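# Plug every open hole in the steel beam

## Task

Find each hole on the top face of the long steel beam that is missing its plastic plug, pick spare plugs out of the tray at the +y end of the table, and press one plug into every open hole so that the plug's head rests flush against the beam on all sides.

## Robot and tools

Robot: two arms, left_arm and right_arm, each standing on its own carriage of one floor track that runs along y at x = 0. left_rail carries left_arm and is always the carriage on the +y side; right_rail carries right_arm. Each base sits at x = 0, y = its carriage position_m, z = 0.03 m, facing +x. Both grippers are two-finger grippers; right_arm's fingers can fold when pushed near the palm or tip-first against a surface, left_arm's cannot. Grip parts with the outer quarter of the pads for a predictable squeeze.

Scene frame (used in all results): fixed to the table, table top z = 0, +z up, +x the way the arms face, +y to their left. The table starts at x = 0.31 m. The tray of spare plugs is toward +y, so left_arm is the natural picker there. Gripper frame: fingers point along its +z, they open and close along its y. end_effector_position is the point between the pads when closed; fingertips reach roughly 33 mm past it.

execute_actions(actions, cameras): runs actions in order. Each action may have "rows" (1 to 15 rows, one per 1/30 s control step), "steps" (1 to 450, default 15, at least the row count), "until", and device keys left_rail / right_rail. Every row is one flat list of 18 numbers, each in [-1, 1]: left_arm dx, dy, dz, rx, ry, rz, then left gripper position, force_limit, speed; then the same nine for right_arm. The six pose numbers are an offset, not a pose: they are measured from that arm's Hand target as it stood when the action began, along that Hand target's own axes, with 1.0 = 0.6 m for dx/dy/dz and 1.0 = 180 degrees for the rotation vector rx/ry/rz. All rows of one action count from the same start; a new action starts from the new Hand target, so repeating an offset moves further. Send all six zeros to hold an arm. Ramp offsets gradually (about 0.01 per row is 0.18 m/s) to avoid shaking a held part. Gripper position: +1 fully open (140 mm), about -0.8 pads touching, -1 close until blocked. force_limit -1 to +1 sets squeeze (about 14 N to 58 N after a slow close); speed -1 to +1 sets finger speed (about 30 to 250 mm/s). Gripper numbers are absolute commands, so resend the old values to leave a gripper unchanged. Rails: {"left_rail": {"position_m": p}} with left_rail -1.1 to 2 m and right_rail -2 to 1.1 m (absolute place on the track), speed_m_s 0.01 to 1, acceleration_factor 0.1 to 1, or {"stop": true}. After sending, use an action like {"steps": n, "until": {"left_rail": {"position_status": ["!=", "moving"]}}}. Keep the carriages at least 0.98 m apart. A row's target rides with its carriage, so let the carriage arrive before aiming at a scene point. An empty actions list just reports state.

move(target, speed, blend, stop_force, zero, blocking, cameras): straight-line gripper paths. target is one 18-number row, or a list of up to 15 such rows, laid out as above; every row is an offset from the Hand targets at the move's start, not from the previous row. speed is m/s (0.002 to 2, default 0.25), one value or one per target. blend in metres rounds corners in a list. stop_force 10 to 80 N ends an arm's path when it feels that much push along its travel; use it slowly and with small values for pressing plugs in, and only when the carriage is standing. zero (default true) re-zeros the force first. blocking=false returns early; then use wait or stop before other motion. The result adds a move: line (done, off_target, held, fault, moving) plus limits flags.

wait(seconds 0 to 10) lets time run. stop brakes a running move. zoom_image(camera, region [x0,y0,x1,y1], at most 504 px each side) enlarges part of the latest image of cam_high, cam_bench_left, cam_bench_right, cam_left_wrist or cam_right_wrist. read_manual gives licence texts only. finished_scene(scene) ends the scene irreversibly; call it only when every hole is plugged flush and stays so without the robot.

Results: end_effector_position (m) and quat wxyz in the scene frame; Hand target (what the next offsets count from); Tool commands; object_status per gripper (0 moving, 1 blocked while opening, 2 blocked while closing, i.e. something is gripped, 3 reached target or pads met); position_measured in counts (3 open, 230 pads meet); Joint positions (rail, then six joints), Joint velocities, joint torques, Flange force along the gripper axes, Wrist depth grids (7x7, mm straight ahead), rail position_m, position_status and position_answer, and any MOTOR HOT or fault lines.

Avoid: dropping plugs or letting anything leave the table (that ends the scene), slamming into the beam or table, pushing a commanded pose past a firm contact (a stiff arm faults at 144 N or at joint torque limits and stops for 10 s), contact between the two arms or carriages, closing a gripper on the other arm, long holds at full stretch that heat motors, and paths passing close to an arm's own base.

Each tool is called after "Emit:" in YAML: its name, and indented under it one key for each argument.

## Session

Emit:
execute_actions:
  actions: []

Emit:
zoom_image:
  camera: "cam_bench_right"
  region: [300, 300, 672, 420]

Emit:
zoom_image:
  camera: "cam_bench_left"
  region: [0, 300, 400, 450]

Scene clock: 0.00 s.
left_arm: end_effector_position=(+0.6500, +1.5668, +0.3520) position_measured=3 object_status=3 end_effector_quat_wxyz=(+0.000, +1.000, +0.000, +0.000) | right_arm: end_effector_position=(+0.6500, -0.6093, +0.3520) position_measured=3 object_status=3 end_effector_quat_wxyz=(+0.000, +1.000, +0.000, +0.000)
Joint positions: left_arm=[1.567 -0.053 0.164 1.605 0 1.373 1.518] | right_arm=[-0.609 -0.053 0.164 1.605 0 1.373 1.518]
Joint velocities: within noise
Joint torques (N m): no reading
Flange force (N): no reading
Wrist depth (mm): cam_left_wrist=[402 297 301 384 - - - / - 310 307 - - - 318 / 469 487 - - - 464 487 / - 138 526 - - 140 112 / - 138 557 - - - 102 / - 600 610 611 620 611 618 / - 654 593 598 605 664 -] | cam_right_wrist=[314 314 314 311 316 313 312 / 328 328 328 334 329 328 328 / 343 348 349 344 - 345 345 / - 135 - - 526 148 118 / - 561 - - 539 - 113 / - - - 625 - - - / - - 612 614 614 656 641]
Hand target: left_arm +0.6500, +1.5668, +0.3520; +0.000, +1.000, +0.000, +0.000 | right_arm +0.6500, -0.6093, +0.3520; +0.000, +1.000, +0.000, +0.000
Tool commands: left_gripper/position=+1.0 left_gripper/force_limit=+1.0 left_gripper/speed=+1.0 right_gripper/position=+1.0 right_gripper/force_limit=+1.0 right_gripper/speed=+1.0
left_rail: position_m=1.567 position_status=done
right_rail: position_m=-0.609 position_status=done
camera_calibration:
cam_left_wrist: T_world_to_cam=[[-0.0100029, -0.999798, 0.0174375, 1.57689], [-0.938491, 0.015406, 0.34496, 0.466734], [-0.345159, -0.0129143, -0.938455, 0.72212], [0, 0, 0, 1]] pos_world=[0.703045, 1.57871, 0.489176]
cam_right_wrist: T_world_to_cam=[[-0.00225139, -0.999991, -0.00362675, -0.598926], [-0.940948, 0.000890619, 0.338549, 0.500888], [-0.338543, 0.0041748, -0.940942, 0.692577], [0, 0, 0, 1]] pos_world=[0.704428, -0.602258, 0.479927]

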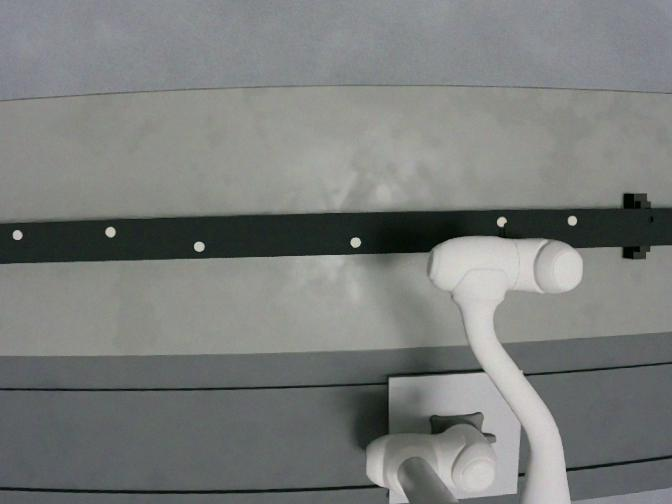

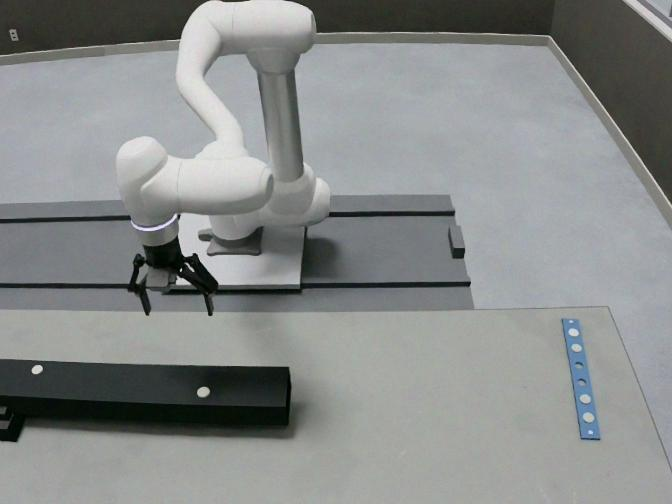

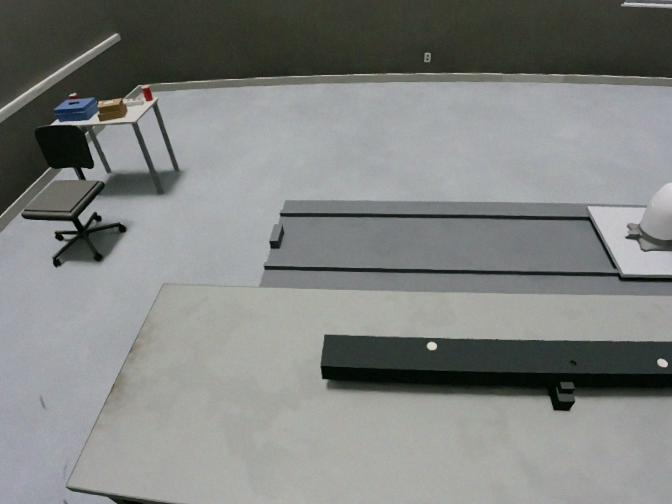

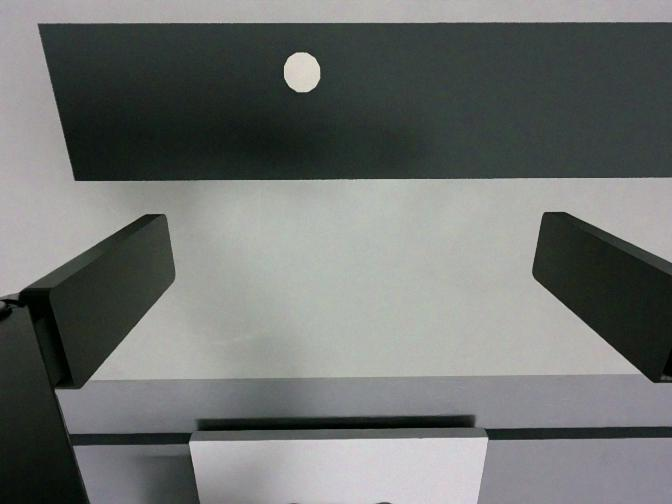

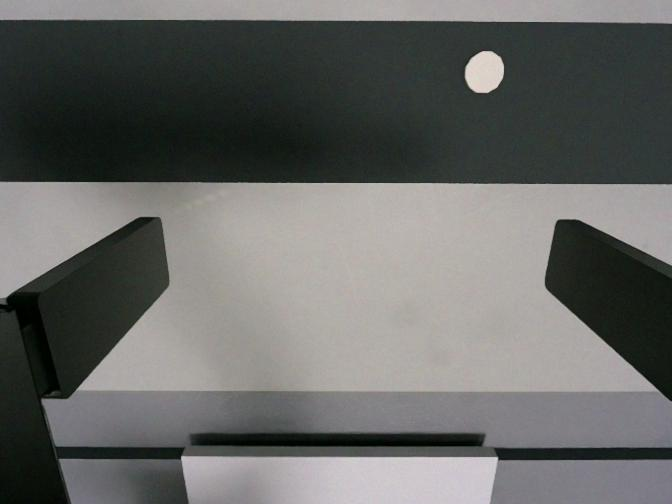

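Scaled by 1.355 from the camera's 672x504 image, which has a finer 960x720 frame.

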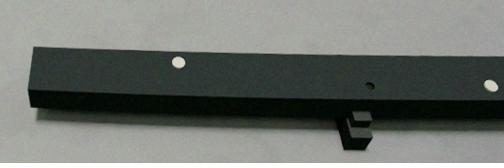

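Scaled by 1.260 from the camera's 672x504 image, which has a finer 960x720 frame.

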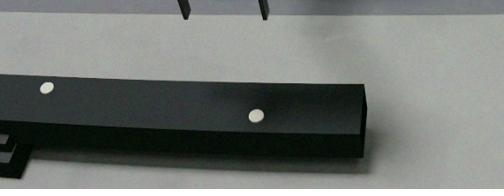

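Emit:
execute_actions:
  actions:
    - {"left_rail":{"position_m":2.0},"right_rail":{"position_m":-2.0},"steps":200,"until":{"all":{"status":"ended"}}}
  cameras: ["cam_high"]

Emit:
zoom_image:
  camera: "cam_high"
  region: [0, 190, 336, 280]

Emit:
zoom_image:
  camera: "cam_high"
  region: [336, 180, 672, 270]

Emit:
move:
  target: [-0.08,-0.94,-0.05,0,0,0,-0.36,-1,0,0,0,0,0,0,0,1,1,1]
  cameras: ["cam_left_wrist","cam_bench_left"]

Scene clock: 9.33 s.
left_arm: end_effector_position=(+0.6500, +1.9999, +0.3520) position_measured=3 object_status=3 end_effector_quat_wxyz=(+0.000, +1.000, +0.000, +0.000) | right_arm: end_effector_position=(+0.6500, -1.9997, +0.3520) position_measured=3 object_status=3 end_effector_quat_wxyz=(+0.000, +1.000, +0.000, +0.000) end_effector_velocity=(+0.000, +0.000, +0.000) end_effector_angular_velocity=(-0.001, +0.000, +0.001)
Joint positions: left_arm=[2 -0.053 0.164 1.605 0 1.373 1.518] | right_arm=[-2 -0.053 0.164 1.605 0 1.373 1.518]
Joint velocities: left_arm=[within noise] | right_arm=[-0.001 0.001 0 0 -0.001 0 0]
Joint torques (N m): left_arm=[-0.26 -62.91 -41.73 4.34 -0.08 0.15] | right_arm=[3.77 -59 -41.76 3.78 -0.1 0.75]
Flange force (N): left_arm=[6.7 -0.2 2.0] | right_arm=[-0.3 6.7 -0.5]
Wrist depth (mm): cam_left_wrist=[- 444 404 415 423 423 310 / 449 - - - 447 444 316 / - 486 - - 474 - 463 / - 138 509 511 - 140 112 / - 120 546 550 511 - 102 / 1451 620 622 598 611 618 615 / - 1481 600 601 606 668 -] | cam_right_wrist=[- - - - 437 - - / - - - - - - - / - - - - 482 474 473 / - 135 - - 525 509 119 / - 118 - - - - 108 / - - 572 - 650 - - / 641 - 614 615 602 690 1683]
Hand target: left_arm +0.6500, +1.9999, +0.3520; +0.000, +1.000, +0.000, +0.000 | right_arm +0.6500, -1.9997, +0.3520; +0.000, +1.000, +0.000, +0.000
Tool commands: left_gripper/position=+1.0 left_gripper/force_limit=+1.0 left_gripper/speed=+1.0 right_gripper/position=+1.0 right_gripper/force_limit=+1.0 right_gripper/speed=+1.0
left_rail: position_m=2.000 position_status=done
right_rail: position_m=-2.000 position_status=done
Images, in order (width x height): cam_high 672x504.

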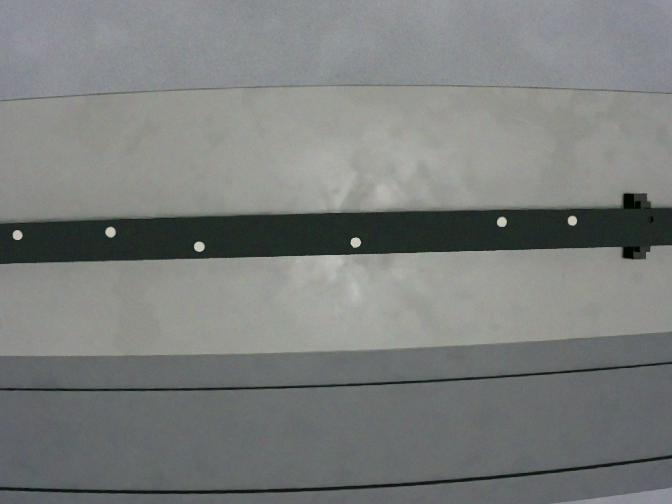

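Scaled by 1.500 from the camera's 672x504 image, which has a finer 960x720 frame.

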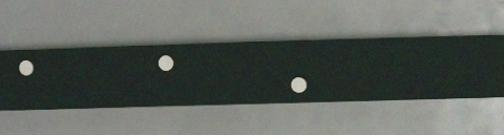

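Scaled by 1.500 from the camera's 672x504 image, which has a finer 960x720 frame.

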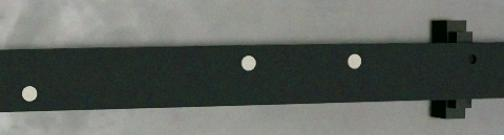

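Scene clock: 12.00 s.
left_arm: end_effector_position=(+0.6020, +2.5639, +0.3820) position_measured=174 object_status=3 end_effector_quat_wxyz=(+0.000, +1.000, +0.000, +0.000) | right_arm: end_effector_position=(+0.6500, -1.9999, +0.3520) position_measured=3 object_status=3 end_effector_quat_wxyz=(+0.000, +1.000, +0.000, +0.000)
Joint positions: left_arm=[2 0.711 0.443 1.178 0 1.521 2.282] | right_arm=[-2 -0.053 0.164 1.605 0 1.373 1.518]
Joint torques (N m): left_arm=[0.5 -92.05 -42.56 4.42 0 0.13] | right_arm=[3.73 -59.28 -41.76 3.79 -0.11 0.73]
Flange force (N): left_arm=[6.6 -5.1 1.3] | right_arm=[0.3 7.0 -0.8]
Wrist depth (mm): cam_left_wrist=[1062 1062 - 453 435 - - / 1099 1111 474 467 - - - / 1170 1164 509 509 - - - / 1251 1237 98 543 118 101 - / 1344 77 86 587 86 81 77 / - 68 - 1471 - 60 - / - - - 1589 - - -] | cam_right_wrist=[- - - - 434 - - / - 336 - - - - - / - - - - - - - / - 134 - 501 - 509 126 / - 117 535 - - - 108 / - - - - 639 622 - / - 604 612 610 619 639 -]
Hand target: left_arm +0.6020, +2.5639, +0.3820; +0.000, +1.000, +0.000, +0.000 | right_arm +0.6500, -1.9999, +0.3520; +0.000, +1.000, +0.000, +0.000
Off the commanded pose: left_arm 0.000 m, 0 deg | right_arm 0.000 m, 0 deg.
left_rail: position_m=2.000 position_status=done
right_rail: position_m=-2.000 position_status=done
move: done
camera_calibration:
cam_left_wrist: T_world_to_cam=[[-0.0100036, -0.999798, 0.0174365, 2.57289], [-0.938523, 0.0154051, 0.344872, 0.396043], [-0.345071, -0.0129146, -0.938488, 0.746545], [0, 0, 0, 1]] pos_world=[0.655045, 2.57591, 0.519177]
Images, in order (width x height): cam_bench_left 672x504, cam_left_wrist 672x504.

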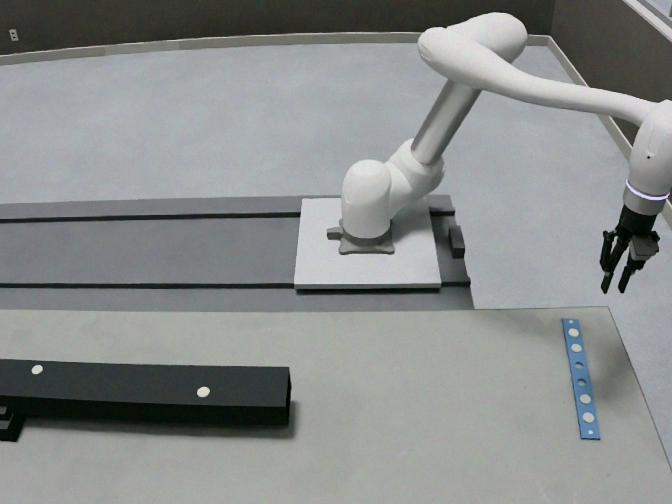

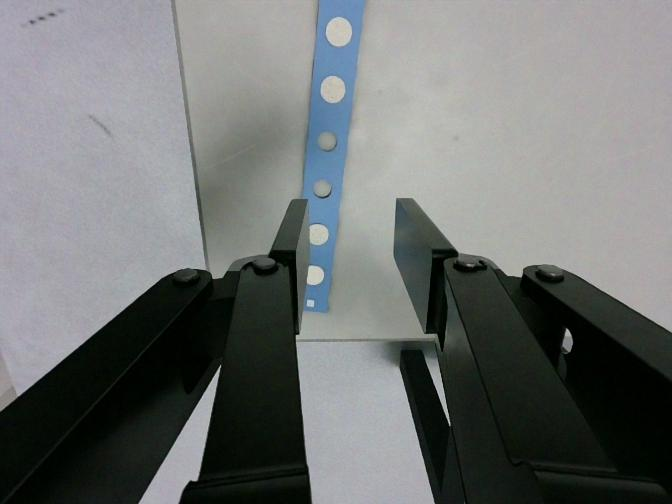

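Emit:
move:
  target: [0.1117,-0.0118,0.418,0,0,0,-0.36,-1,0,0,0,0,0,0,0,1,1,1]
  cameras: ["cam_left_wrist"]

Scene clock: 18.63 s.
left_arm: end_effector_position=(+0.6691, +2.5709, +0.1312) position_measured=174 object_status=3 end_effector_quat_wxyz=(+0.000, +1.000, +0.000, +0.000) | right_arm: end_effector_position=(+0.6500, -1.9999, +0.3520) position_measured=3 object_status=3 end_effector_quat_wxyz=(+0.000, +1.000, +0.000, +0.000)
Joint positions: left_arm=[2 0.667 0.63 1.346 0 1.166 2.238] | right_arm=[-2 -0.053 0.164 1.605 0 1.373 1.518]
Joint torques (N m): left_arm=[-0.17 -104.93 -38.81 4.09 0 0.12] | right_arm=[3.86 -59.2 -41.69 3.8 -0.1 0.75]
Flange force (N): left_arm=[5.7 -5.0 3.3] | right_arm=[0.5 7.0 -0.4]
Wrist depth (mm): cam_left_wrist=[231 230 230 229 233 233 234 / 247 245 246 242 248 246 250 / 959 261 261 253 263 268 265 / 1027 277 272 268 131 277 282 / 1047 77 87 290 86 81 295 / - 68 - 319 - 60 - / - - - 347 - - -] | cam_right_wrist=[- - - - - 439 - / - - - - - - - / - 354 - 496 479 - 486 / - 137 - 520 530 140 118 / - 135 - - 526 - 108 / - - 632 - 671 629 - / - 617 615 612 615 1590 1683]
Hand target: left_arm +0.6690, +2.5710, +0.1312; +0.000, +1.000, +0.000, +0.000 | right_arm +0.6500, -1.9999, +0.3520; +0.000, +1.000, +0.000, +0.000
Off the commanded pose: left_arm 0.000 m, 0 deg | right_arm 0.000 m, 0 deg.
left_rail: position_m=2.000 position_status=done
right_rail: position_m=-2.000 position_status=done
move: done
camera_calibration:
cam_left_wrist: T_world_to_cam=[[-0.00996728, -0.999797, 0.0175309, 2.58488], [-0.938492, 0.0154048, 0.344958, 0.545265], [-0.345158, -0.0130143, -0.938454, 0.534693], [0, 0, 0, 1]] pos_world=[0.722045, 2.58291, 0.268376]
Images, in order (width x height): cam_left_wrist 672x504.

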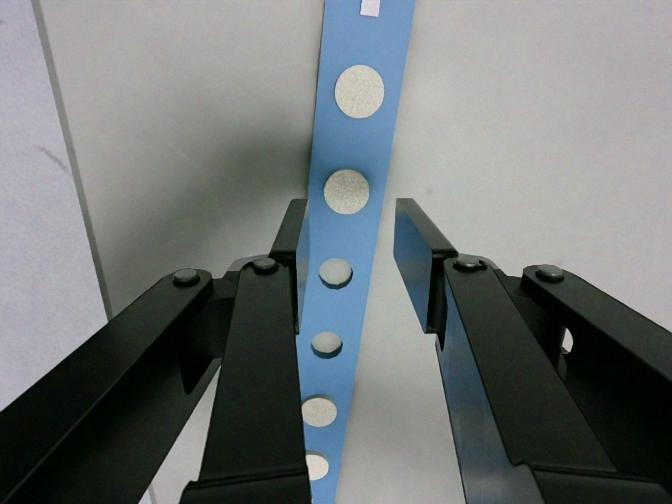

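Emit:
move:
  target: [0,0.0015,0.122,0,0,0,-0.36,-1,0,0,0,0,0,0,0,1,1,1]
  cameras: []

Emit:
move:
  target: [0,0,0.05,0,0,0,-0.36,-1,0,0,0,0,0,0,0,1,1,1]
  speed: 0.008
  stop_force: 12
  cameras: ["cam_left_wrist"]

Emit:
move:
  target: [0,0,-0.002,0,0,0,-0.36,-1,0,0,0,0,0,0,0,1,1,1]
  cameras: []

Emit:
move:
  target: [0,0,0,0,0,0,-1,-0.5,-1,0,0,0,0,0,0,1,1,1]
  cameras: []

Emit:
move:
  target: [0,0,-0.15,0,0,0,-1,-0.5,-1,0,0,0,0,0,0,1,1,1]
  speed: 0.05
  cameras: ["cam_left_wrist"]

Emit:
zoom_image:
  camera: "cam_left_wrist"
  region: [220, 120, 472, 309]

Scene clock: 26.80 s.
left_arm: end_effector_position=(+0.6690, +2.5701, +0.0580) position_measured=174 object_status=3 end_effector_quat_wxyz=(+0.000, +1.000, +0.000, +0.000) | right_arm: end_effector_position=(+0.6500, -1.9999, +0.3520) position_measured=3 object_status=3 end_effector_quat_wxyz=(+0.000, +1.000, +0.000, +0.000)
Joint positions: left_arm=[2 0.667 0.682 1.4 0 1.06 2.237] | right_arm=[-2 -0.053 0.164 1.605 0 1.373 1.518]
Joint torques (N m): left_arm=[-0.27 -107.59 -36.93 3.87 -0.09 0.08] | right_arm=[3.9 -58.99 -41.79 3.8 -0.11 0.73]
Flange force (N): left_arm=[5.5 -5.0 4.3] | right_arm=[-0.8 6.9 -1.3]
Wrist depth (mm): cam_left_wrist=[167 167 165 160 167 169 170 / 177 177 178 173 177 179 180 / 188 188 189 181 186 192 192 / 198 200 196 189 118 199 205 / 209 76 86 209 112 81 214 / - 68 - 226 - 60 - / - - - 253 - - -] | cam_right_wrist=[- 317 - - 440 439 444 / - - - - - - 461 / - - - - - - 491 / - 145 - - 518 148 125 / - 135 - 574 542 558 108 / - 575 632 567 - 615 - / - 641 615 619 610 679 1683]
Hand target: left_arm +0.6690, +2.5701, +0.0580; +0.000, +1.000, +0.000, +0.000 | right_arm +0.6500, -1.9999, +0.3520; +0.000, +1.000, +0.000, +0.000
Off the commanded pose: left_arm 0.000 m, 0 deg | right_arm 0.000 m, 0 deg.
left_rail: position_m=2.000 position_status=done
right_rail: position_m=-2.000 position_status=done
move: done
No camera images: "cameras" was empty.

Scene clock: 29.63 s.
left_arm: end_effector_position=(+0.6691, +2.5701, +0.0399) position_measured=174 object_status=3 end_effector_quat_wxyz=(+0.000, +1.000, +0.000, +0.000) | right_arm: end_effector_position=(+0.6500, -1.9999, +0.3520) position_measured=3 object_status=3 end_effector_quat_wxyz=(+0.000, +1.000, +0.000, +0.000)
Joint positions: left_arm=[2 0.667 0.697 1.41 0 1.034 2.237] | right_arm=[-2 -0.053 0.164 1.605 0 1.373 1.518]
Joint torques (N m): left_arm=[-2.53 -89.99 -28.93 3.09 -1.82 0.23] | right_arm=[3.74 -59.34 -41.72 3.82 -0.09 0.71]
Flange force (N): left_arm=[0.6 -3.9 -17.2] | right_arm=[0.0 6.7 -0.7]
Wrist depth (mm): cam_left_wrist=[151 149 153 149 151 154 154 / 161 161 162 156 157 163 161 / 171 172 172 165 168 174 174 / 183 181 179 170 148 181 186 / - 76 87 188 111 81 194 / - 68 - 204 - 60 - / - - - 223 - - -] | cam_right_wrist=[- - - - - 434 - / 328 - - - - - 466 / - 541 - 468 477 486 494 / - 137 - - - 148 119 / - 118 - - 545 572 108 / - - 665 617 580 619 - / - 639 615 614 612 1601 1683]
Hand target: left_arm +0.6691, +2.5701, +0.0399; +0.000, +1.000, +0.000, +0.000 (not the last commanded pose) | right_arm +0.6500, -1.9999, +0.3520; +0.000, +1.000, +0.000, +0.000
Off the commanded pose: left_arm 0.012 m, 0 deg | right_arm 0.000 m, 0 deg.
left_rail: position_m=2.000 position_status=done
right_rail: position_m=-2.000 position_status=done
move: contact (left_arm)
camera_calibration:
cam_left_wrist: T_world_to_cam=[[-0.00994752, -0.999801, 0.0173066, 2.58571], [-0.938536, 0.0153072, 0.344842, 0.577076], [-0.345038, -0.0128126, -0.938501, 0.448403], [0, 0, 0, 1]] pos_world=[0.722044, 2.58211, 0.177077]
Images, in order (width x height): cam_left_wrist 672x504.

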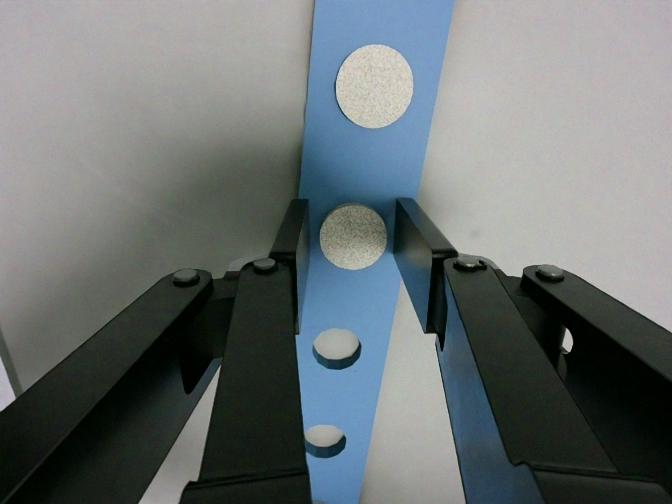

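Scene clock: 30.33 s.
left_arm: end_effector_position=(+0.6691, +2.5701, +0.0411) position_measured=174 object_status=3 end_effector_quat_wxyz=(+0.000, +1.000, +0.000, +0.000) | right_arm: end_effector_position=(+0.6500, -1.9999, +0.3520) position_measured=3 object_status=3 end_effector_quat_wxyz=(+0.000, +1.000, +0.000, +0.000)
Joint positions: left_arm=[2 0.667 0.696 1.41 0 1.036 2.237] | right_arm=[-2 -0.053 0.164 1.605 0 1.373 1.518]
Joint torques (N m): left_arm=[-0.44 -107.91 -36.34 3.84 -0.04 0.07] | right_arm=[3.82 -59.07 -41.62 3.79 -0.1 0.73]
Flange force (N): left_arm=[5.1 -4.9 4.3] | right_arm=[0.1 6.9 -0.9]
Wrist depth (mm): cam_left_wrist=[152 152 155 151 152 154 155 / 161 162 162 158 161 165 163 / 171 172 173 165 170 174 174 / 183 183 180 169 148 181 187 / - 76 86 190 112 81 195 / - 68 - 205 - 59 - / - - - 231 - - -] | cam_right_wrist=[- 316 - - - 453 - / 331 324 - - - 460 458 / 492 - - 483 489 - 489 / - 134 502 518 520 141 119 / - 126 - - - - 108 / - 665 - - 619 588 - / - 617 615 614 610 1612 -]
Hand target: left_arm +0.6691, +2.5701, +0.0411; +0.000, +1.000, +0.000, +0.000 | right_arm +0.6500, -1.9999, +0.3520; +0.000, +1.000, +0.000, +0.000
Off the commanded pose: left_arm 0.000 m, 0 deg | right_arm 0.000 m, 0 deg.
left_rail: position_m=2.000 position_status=done
right_rail: position_m=-2.000 position_status=done
move: done
No camera images: "cameras" was empty.

Scene clock: 31.00 s.
left_arm: end_effector_position=(+0.6691, +2.5701, +0.0412) position_measured=190 object_status=0 end_effector_quat_wxyz=(+0.000, +1.000, +0.000, +0.000) | right_arm: end_effector_position=(+0.6500, -1.9999, +0.3520) position_measured=3 object_status=3 end_effector_quat_wxyz=(+0.000, +1.000, +0.000, +0.000)
Joint positions: left_arm=[2 0.667 0.696 1.41 0 1.036 2.237] | right_arm=[-2 -0.053 0.164 1.605 0 1.373 1.518]
Joint torques (N m): left_arm=[-0.14 -106.33 -35.43 3.79 -0.15 0.11] | right_arm=[3.96 -58.82 -41.74 3.8 -0.11 0.78]
Flange force (N): left_arm=[5.5 -4.8 2.3] | right_arm=[-0.8 7.3 -0.8]
Wrist depth (mm): cam_left_wrist=[152 153 153 151 153 154 155 / 162 161 162 157 161 164 163 / 172 173 173 166 170 174 175 / 184 184 180 169 132 184 188 / - 76 87 187 80 80 195 / - 67 - 205 - 63 - / - - - - - - -] | cam_right_wrist=[- - - - 436 461 - / - - - 477 - 462 - / - - - 489 - - 484 / - 134 - - - 512 119 / - 118 - 583 - - 108 / - - - - 625 - - / - 685 615 610 610 1696 -]
Hand target: left_arm +0.6691, +2.5701, +0.0411; +0.000, +1.000, +0.000, +0.000 | right_arm +0.6500, -1.9999, +0.3520; +0.000, +1.000, +0.000, +0.000
Off the commanded pose: left_arm 0.000 m, 0 deg | right_arm 0.000 m, 0 deg.
left_rail: position_m=2.000 position_status=done
right_rail: position_m=-2.000 position_status=done
move: done
No camera images: "cameras" was empty.

Scene clock: 33.07 s.
left_arm: end_effector_position=(+0.6691, +2.5701, +0.1312) position_measured=190 object_status=2 end_effector_quat_wxyz=(+0.000, +1.000, +0.000, +0.000) | right_arm: end_effector_position=(+0.6500, -1.9999, +0.3520) position_measured=3 object_status=3 end_effector_quat_wxyz=(+0.000, +1.000, +0.000, +0.000)
Joint positions: left_arm=[2 0.667 0.629 1.347 0 1.166 2.237] | right_arm=[-2 -0.053 0.164 1.605 0 1.373 1.518]
Joint torques (N m): left_arm=[-0.12 -105.09 -38.83 4.09 -0.05 0.13] | right_arm=[3.51 -59.18 -41.73 3.78 -0.1 0.72]
Flange force (N): left_arm=[6.1 -5.2 3.4] | right_arm=[0.6 6.5 -0.7]
Wrist depth (mm): cam_left_wrist=[231 230 231 231 231 232 235 / 249 245 248 241 247 248 249 / 955 261 259 253 261 263 264 / 1037 278 270 168 122 276 283 / 1088 76 86 288 80 80 297 / - 67 - 321 - 63 - / - - - 350 - - -] | cam_right_wrist=[- - - - 443 - - / - - - - 463 - 486 / - - - - - - 468 / - 134 - 523 536 140 119 / - 117 541 - 569 - 108 / - - 622 560 - - - / - - 612 609 615 1924 1624]
Hand target: left_arm +0.6691, +2.5701, +0.1311; +0.000, +1.000, +0.000, +0.000 | right_arm +0.6500, -1.9999, +0.3520; +0.000, +1.000, +0.000, +0.000
Off the commanded pose: left_arm 0.000 m, 0 deg | right_arm 0.000 m, 0 deg.
left_rail: position_m=2.000 position_status=done
right_rail: position_m=-2.000 position_status=done
move: done
camera_calibration:
cam_left_wrist: T_world_to_cam=[[-0.00998489, -0.999802, 0.0172127, 2.58418], [-0.938568, 0.0153087, 0.344755, 0.5456], [-0.344951, -0.0127129, -0.938535, 0.533871], [0, 0, 0, 1]] pos_world=[0.722044, 2.58211, 0.268477]
Images, in order (width x height): cam_left_wrist 672x504.

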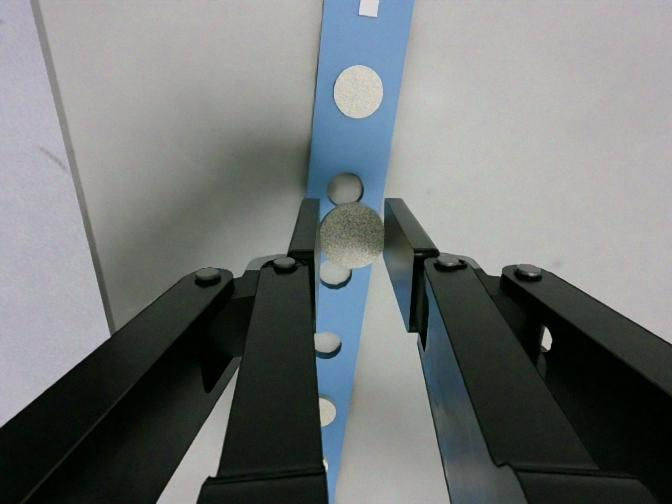

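Scaled by 2.000 from the camera's 672x504 image, which has a finer 960x720 frame.

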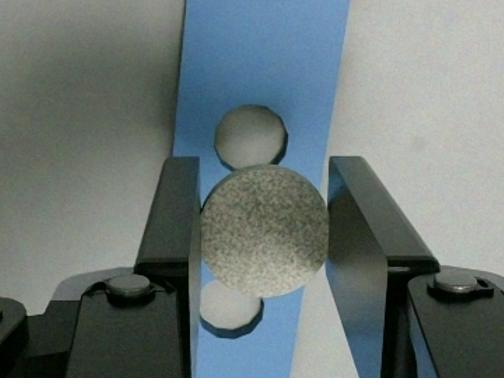

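Emit:
move:
  target: [0.01,0.95,-0.315,0,0,0,-1,-0.5,-1,0,0,0,0,0,0,1,1,1]
  cameras: []

Emit:
execute_actions:
  actions:
    - {"left_rail":{"position_m":1.02,"acceleration_factor":0.6},"steps":400,"until":{"all":{"status":"ended"}}}
  cameras: ["cam_left_wrist"]

Emit:
execute_actions:
  actions:
    - {"left_rail":{"position_m":-1.018,"acceleration_factor":0.6},"steps":400,"until":{"all":{"status":"ended"}}}
  cameras: ["cam_left_wrist"]

Scene clock: 39.43 s.
left_arm: end_effector_position=(+0.6750, +2.0001, +0.3202) position_measured=190 object_status=2 end_effector_quat_wxyz=(+0.000, +1.000, +0.000, +0.000) | right_arm: end_effector_position=(+0.6500, -1.9999, +0.3520) position_measured=3 object_status=3 end_effector_quat_wxyz=(+0.000, +1.000, +0.000, +0.000)
Joint positions: left_arm=[2 -0.051 0.214 1.602 0 1.325 1.52] | right_arm=[-2 -0.053 0.164 1.605 0 1.373 1.518]
Joint torques (N m): left_arm=[-0.46 -67.14 -41.01 4.31 -0.09 0.08] | right_arm=[3.88 -59.22 -41.7 3.77 -0.09 0.74]
Flange force (N): left_arm=[6.2 -0.7 1.7] | right_arm=[0.6 7.0 -0.1]
Wrist depth (mm): cam_left_wrist=[391 390 392 401 388 400 397 / 417 - 405 - 433 416 305 / 442 443 449 - - - - / 470 483 102 168 122 - 462 / - 76 86 509 80 80 - / - 67 - 531 - 63 - / - - - - - - -] | cam_right_wrist=[- - - - - - - / - - - - - - 452 / - - 334 - 488 496 - / 505 134 - 552 536 148 118 / - 118 - 554 560 - 108 / - 625 574 - - 649 - / - 636 615 612 619 1659 1671]
Hand target: left_arm +0.6751, +2.0001, +0.3201; +0.000, +1.000, +0.000, +0.000 | right_arm +0.6500, -1.9999, +0.3520; +0.000, +1.000, +0.000, +0.000
Off the commanded pose: left_arm 0.000 m, 0 deg | right_arm 0.000 m, 0 deg.
left_rail: position_m=2.000 position_status=done
right_rail: position_m=-2.000 position_status=done
move: done
No camera images: "cameras" was empty.

Scene clock: 41.63 s.
left_arm: end_effector_position=(+0.6751, +1.0203, +0.3201) position_measured=190 object_status=2 end_effector_quat_wxyz=(+0.000, +1.000, +0.000, +0.000) | right_arm: end_effector_position=(+0.6500, -1.9999, +0.3520) position_measured=3 object_status=3 end_effector_quat_wxyz=(+0.000, +1.000, +0.000, +0.000)
Joint positions: left_arm=[1.02 -0.051 0.214 1.602 0 1.325 1.52] | right_arm=[-2 -0.053 0.164 1.605 0 1.373 1.518]
Joint torques (N m): left_arm=[0.09 -68.03 -41.3 4.3 -0.1 0.09] | right_arm=[3.62 -59.08 -41.81 3.8 -0.12 0.74]
Flange force (N): left_arm=[7.2 0.2 2.6] | right_arm=[-0.4 6.4 -0.7]
Wrist depth (mm): cam_left_wrist=[- 388 400 337 390 396 - / - 289 - 292 - 295 - / - - 304 311 - 310 - / - 460 95 167 131 467 - / - 76 87 510 80 80 - / - 67 - 558 - 63 - / - - - - - - -] | cam_right_wrist=[- - - - - - 425 / - 331 - - 438 431 457 / - - - - - 492 493 / - 135 - 506 - 148 125 / - 118 561 - 560 560 108 / - - 602 660 620 614 - / - 673 610 615 615 1612 1708]
Hand target: left_arm +0.6751, +1.0203, +0.3201; +0.000, +1.000, +0.000, +0.000 | right_arm +0.6500, -1.9999, +0.3520; +0.000, +1.000, +0.000, +0.000
Tool commands: left_gripper/position=-1.0 left_gripper/force_limit=-0.5 left_gripper/speed=-1.0 right_gripper/position=+1.0 right_gripper/force_limit=+1.0 right_gripper/speed=+1.0
Off the commanded pose: left_arm 0.000 m, 0 deg | right_arm 0.000 m, 0 deg.
left_rail: position_m=1.020 position_status=done
right_rail: position_m=-2.000 position_status=done
camera_calibration:
cam_left_wrist: T_world_to_cam=[[-0.00994752, -0.999801, 0.0173066, 1.03143], [-0.938536, 0.0153072, 0.344842, 0.509806], [-0.345038, -0.0128126, -0.938501, 0.693585], [0, 0, 0, 1]] pos_world=[0.728044, 1.03231, 0.457277]
Images, in order (width x height): cam_left_wrist 672x504.

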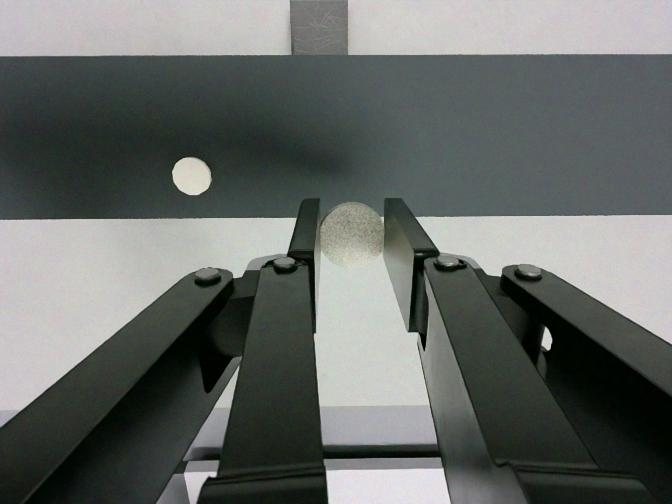

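Scene clock: 44.90 s.
left_arm: end_effector_position=(+0.6751, -1.0177, +0.3201) position_measured=190 object_status=2 end_effector_quat_wxyz=(+0.000, +1.000, +0.000, +0.000) | right_arm: end_effector_position=(+0.6500, -1.9999, +0.3520) position_measured=3 object_status=3 end_effector_quat_wxyz=(+0.000, +1.000, +0.000, +0.000)
Joint positions: left_arm=[-1.018 -0.051 0.214 1.602 0 1.325 1.52] | right_arm=[-2 -0.053 0.164 1.605 0 1.373 1.518]
Joint torques (N m): left_arm=[-0.06 -67.91 -41.11 4.39 -0.1 0.11] | right_arm=[3.86 -59.02 -41.72 3.79 -0.12 0.75]
Flange force (N): left_arm=[7.4 0.0 1.9] | right_arm=[-0.1 6.9 -0.6]
Wrist depth (mm): cam_left_wrist=[388 394 386 - 398 380 344 / - 283 284 - 296 293 295 / - - - - 310 - 312 / - 464 461 167 132 408 - / - 76 86 - 80 80 - / - 67 - 576 - 63 - / - - - - - - -] | cam_right_wrist=[- - - - 436 - - / 322 - - - 473 - 471 / - - - 488 475 502 - / - 134 - - - 149 119 / - 126 558 - - - 108 / - 615 - - 619 - - / - - 612 612 615 1526 1659]
Hand target: left_arm +0.6751, -1.0177, +0.3201; +0.000, +1.000, +0.000, +0.000 | right_arm +0.6500, -1.9999, +0.3520; +0.000, +1.000, +0.000, +0.000
Tool commands: left_gripper/position=-1.0 left_gripper/force_limit=-0.5 left_gripper/speed=-1.0 right_gripper/position=+1.0 right_gripper/force_limit=+1.0 right_gripper/speed=+1.0
Off the commanded pose: left_arm 0.000 m, 0 deg | right_arm 0.000 m, 0 deg.
left_rail: position_m=-1.018 position_status=done
right_rail: position_m=-2.000 position_status=done
camera_calibration:
cam_left_wrist: T_world_to_cam=[[-0.00994752, -0.999801, 0.0173066, -1.00616], [-0.938536, 0.0153072, 0.344842, 0.541002], [-0.345038, -0.0128126, -0.938501, 0.667472], [0, 0, 0, 1]] pos_world=[0.728044, -1.00569, 0.457277]
Images, in order (width x height): cam_left_wrist 672x504.

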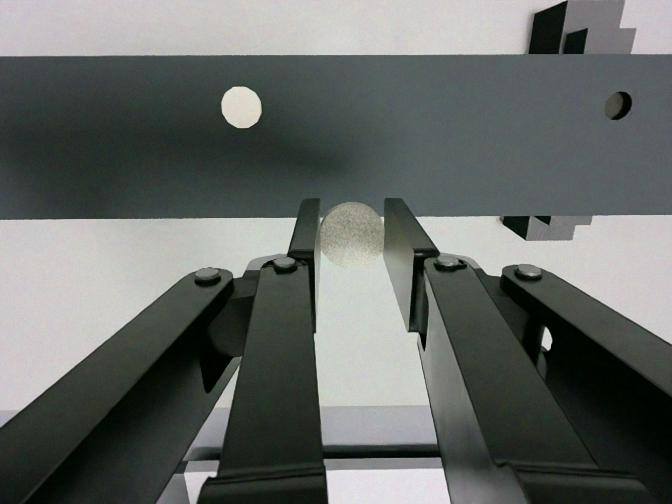

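Emit:
move:
  target: [0.078,0.34,0.09,0,0,0,-1,-0.5,-1,0,0,0,0,0,0,1,1,1]
  cameras: ["cam_left_wrist"]

Emit:
zoom_image:
  camera: "cam_left_wrist"
  region: [220, 120, 472, 309]

Scene clock: 52.37 s.
left_arm: end_effector_position=(+0.7219, -1.2218, +0.2661) position_measured=190 object_status=2 end_effector_quat_wxyz=(+0.000, +1.000, +0.000, +0.000) | right_arm: end_effector_position=(+0.6500, -1.9999, +0.3520) position_measured=3 object_status=3 end_effector_quat_wxyz=(+0.000, +1.000, +0.000, +0.000)
Joint positions: left_arm=[-1.018 -0.321 0.355 1.516 0 1.27 1.25] | right_arm=[-2 -0.053 0.164 1.605 0 1.373 1.518]
Joint torques (N m): left_arm=[-0.34 -81.23 -40.5 4.31 0.15 0.08] | right_arm=[3.82 -59.05 -41.81 3.78 -0.12 0.74]
Flange force (N): left_arm=[6.8 1.4 2.9] | right_arm=[-0.5 6.9 -0.6]
Wrist depth (mm): cam_left_wrist=[358 347 353 335 349 356 350 / 370 365 371 303 308 360 295 / - - - 255 255 259 255 / 276 274 102 169 122 266 278 / - 76 87 445 80 80 286 / - 67 - 478 - 63 - / - - - - - - -] | cam_right_wrist=[- - - 430 435 - - / - - - - 468 - - / - 521 - 347 - - - / 506 145 529 - - 149 119 / - 558 - - 554 - 108 / - 614 - 624 615 - - / - 664 607 609 615 636 1683]
Hand target: left_arm +0.7219, -1.2218, +0.2661; +0.000, +1.000, +0.000, +0.000 | right_arm +0.6500, -1.9999, +0.3520; +0.000, +1.000, +0.000, +0.000
Off the commanded pose: left_arm 0.000 m, 0 deg | right_arm 0.000 m, 0 deg.
left_rail: position_m=-1.018 position_status=done
right_rail: position_m=-2.000 position_status=done
move: done
camera_calibration:
cam_left_wrist: T_world_to_cam=[[-0.0100427, -0.999799, 0.0173417, -1.20886], [-0.938567, 0.0154074, 0.344753, 0.606854], [-0.34495, -0.0128141, -0.938533, 0.630268], [0, 0, 0, 1]] pos_world=[0.774844, -1.20989, 0.403277]
Images, in order (width x height): cam_left_wrist 672x504.

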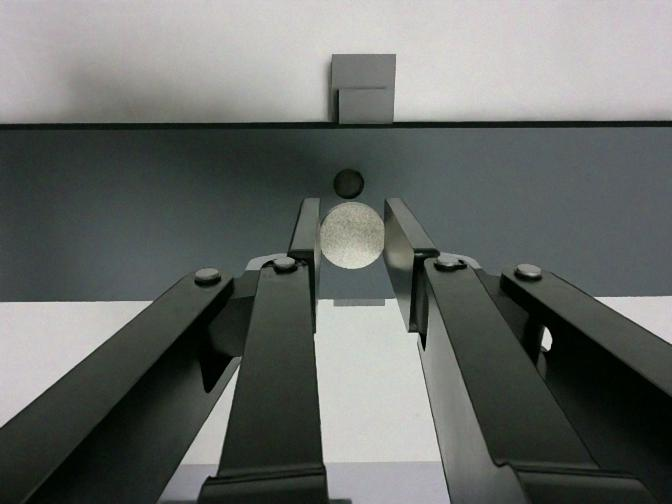

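Scaled by 2.000 from the camera's 672x504 image, which has a finer 960x720 frame.

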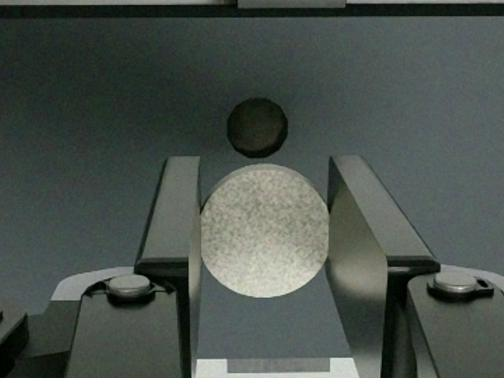

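Emit:
move:
  target: [0.006,0.0037,0.1,0,0,0,-1,-0.5,-1,0,0,0,0,0,0,1,1,1]
  speed: 0.08
  cameras: []

Emit:
move:
  target: [0,0,0.058,0,0,0,-1,-0.5,-1,0,0,0,0,0,0,1,1,1]
  speed: 0.008
  stop_force: 30
  cameras: ["cam_left_wrist"]

Scene clock: 58.20 s.
left_arm: end_effector_position=(+0.7254, -1.2240, +0.2060) position_measured=190 object_status=2 end_effector_quat_wxyz=(+0.000, +1.000, +0.000, +0.000) | right_arm: end_effector_position=(+0.6500, -1.9999, +0.3520) position_measured=3 object_status=3 end_effector_quat_wxyz=(+0.000, +1.000, +0.000, +0.000)
Joint positions: left_arm=[-1.018 -0.323 0.394 1.575 0 1.173 1.248] | right_arm=[-2 -0.053 0.164 1.605 0 1.373 1.518]
Joint torques (N m): left_arm=[-0.08 -83.79 -39.09 4.1 -0.07 0.09] | right_arm=[3.76 -59.15 -41.65 3.8 -0.1 0.75]
Flange force (N): left_arm=[6.7 1.8 3.3] | right_arm=[-0.1 6.7 -1.0]
Wrist depth (mm): cam_left_wrist=[295 - 297 293 295 297 299 / 308 309 310 310 310 315 310 / 196 199 196 197 198 199 200 / - - 205 169 132 206 211 / - 76 86 224 80 80 223 / - 67 - 393 - 63 - / - - - - - - -] | cam_right_wrist=[- - - - 445 - - / - - - - - - - / - - - - - - - / - 135 - 564 519 140 119 / - 117 - 567 560 - 108 / 627 - - 662 - - - / - 615 609 615 614 690 1683]
Hand target: left_arm +0.7255, -1.2240, +0.2061; +0.000, +1.000, +0.000, +0.000 | right_arm +0.6500, -1.9999, +0.3520; +0.000, +1.000, +0.000, +0.000
Off the commanded pose: left_arm 0.000 m, 0 deg | right_arm 0.000 m, 0 deg.
left_rail: position_m=-1.018 position_status=done
right_rail: position_m=-2.000 position_status=done
move: done
No camera images: "cameras" was empty.

Scene clock: 63.03 s.
left_arm: end_effector_position=(+0.7256, -1.2241, +0.1720) position_measured=190 object_status=2 end_effector_quat_wxyz=(+0.000, +1.000, +0.000, +0.000) | right_arm: end_effector_position=(+0.6500, -1.9999, +0.3520) position_measured=3 object_status=3 end_effector_quat_wxyz=(+0.000, +1.000, +0.000, +0.000)
Joint positions: left_arm=[-1.018 -0.323 0.417 1.608 0 1.117 1.248] | right_arm=[-2 -0.053 0.164 1.605 0 1.373 1.518]
Joint torques (N m): left_arm=[7.88 -54.46 -20.32 7.42 -2.18 0.09] | right_arm=[3.87 -59.06 -41.72 3.79 -0.1 0.71]
Flange force (N): left_arm=[-0.6 10.6 -38.0] | right_arm=[0.1 7.1 -0.4]
Wrist depth (mm): cam_left_wrist=[266 267 267 262 270 271 271 / 281 279 284 285 282 278 283 / - - 166 167 168 168 167 / 174 174 101 166 132 175 178 / - 76 86 187 80 80 - / - 67 - 201 - 63 - / - - - - - - -] | cam_right_wrist=[- - - - - - 434 / 331 - - - - - - / 496 - - - - - 478 / - 145 - - - 147 119 / - 117 554 556 - 557 108 / - - 588 588 - - - / - 664 614 612 617 1635 1671]
Hand target: left_arm +0.7256, -1.2241, +0.1720; +0.000, +1.000, +0.000, +0.000 (not the last commanded pose) | right_arm +0.6500, -1.9999, +0.3520; +0.000, +1.000, +0.000, +0.000
Off the commanded pose: left_arm 0.001 m, 0 deg | right_arm 0.000 m, 0 deg.
left_rail: position_m=-1.018 position_status=done
right_rail: position_m=-2.000 position_status=done
move: contact (left_arm)
camera_calibration:
cam_left_wrist: T_world_to_cam=[[-0.0100085, -0.999798, 0.0174345, -1.20945], [-0.9386, 0.0154061, 0.344663, 0.642853], [-0.344862, -0.0129144, -0.938564, 0.543019], [0, 0, 0, 1]] pos_world=[0.778544, -1.21209, 0.309177]
Images, in order (width x height): cam_left_wrist 672x504.

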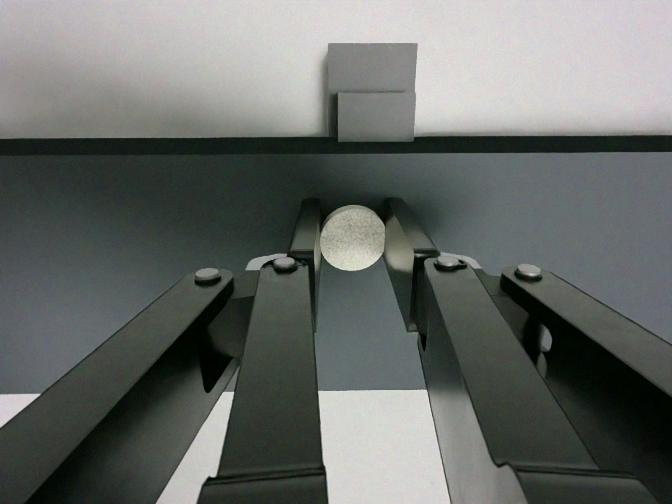

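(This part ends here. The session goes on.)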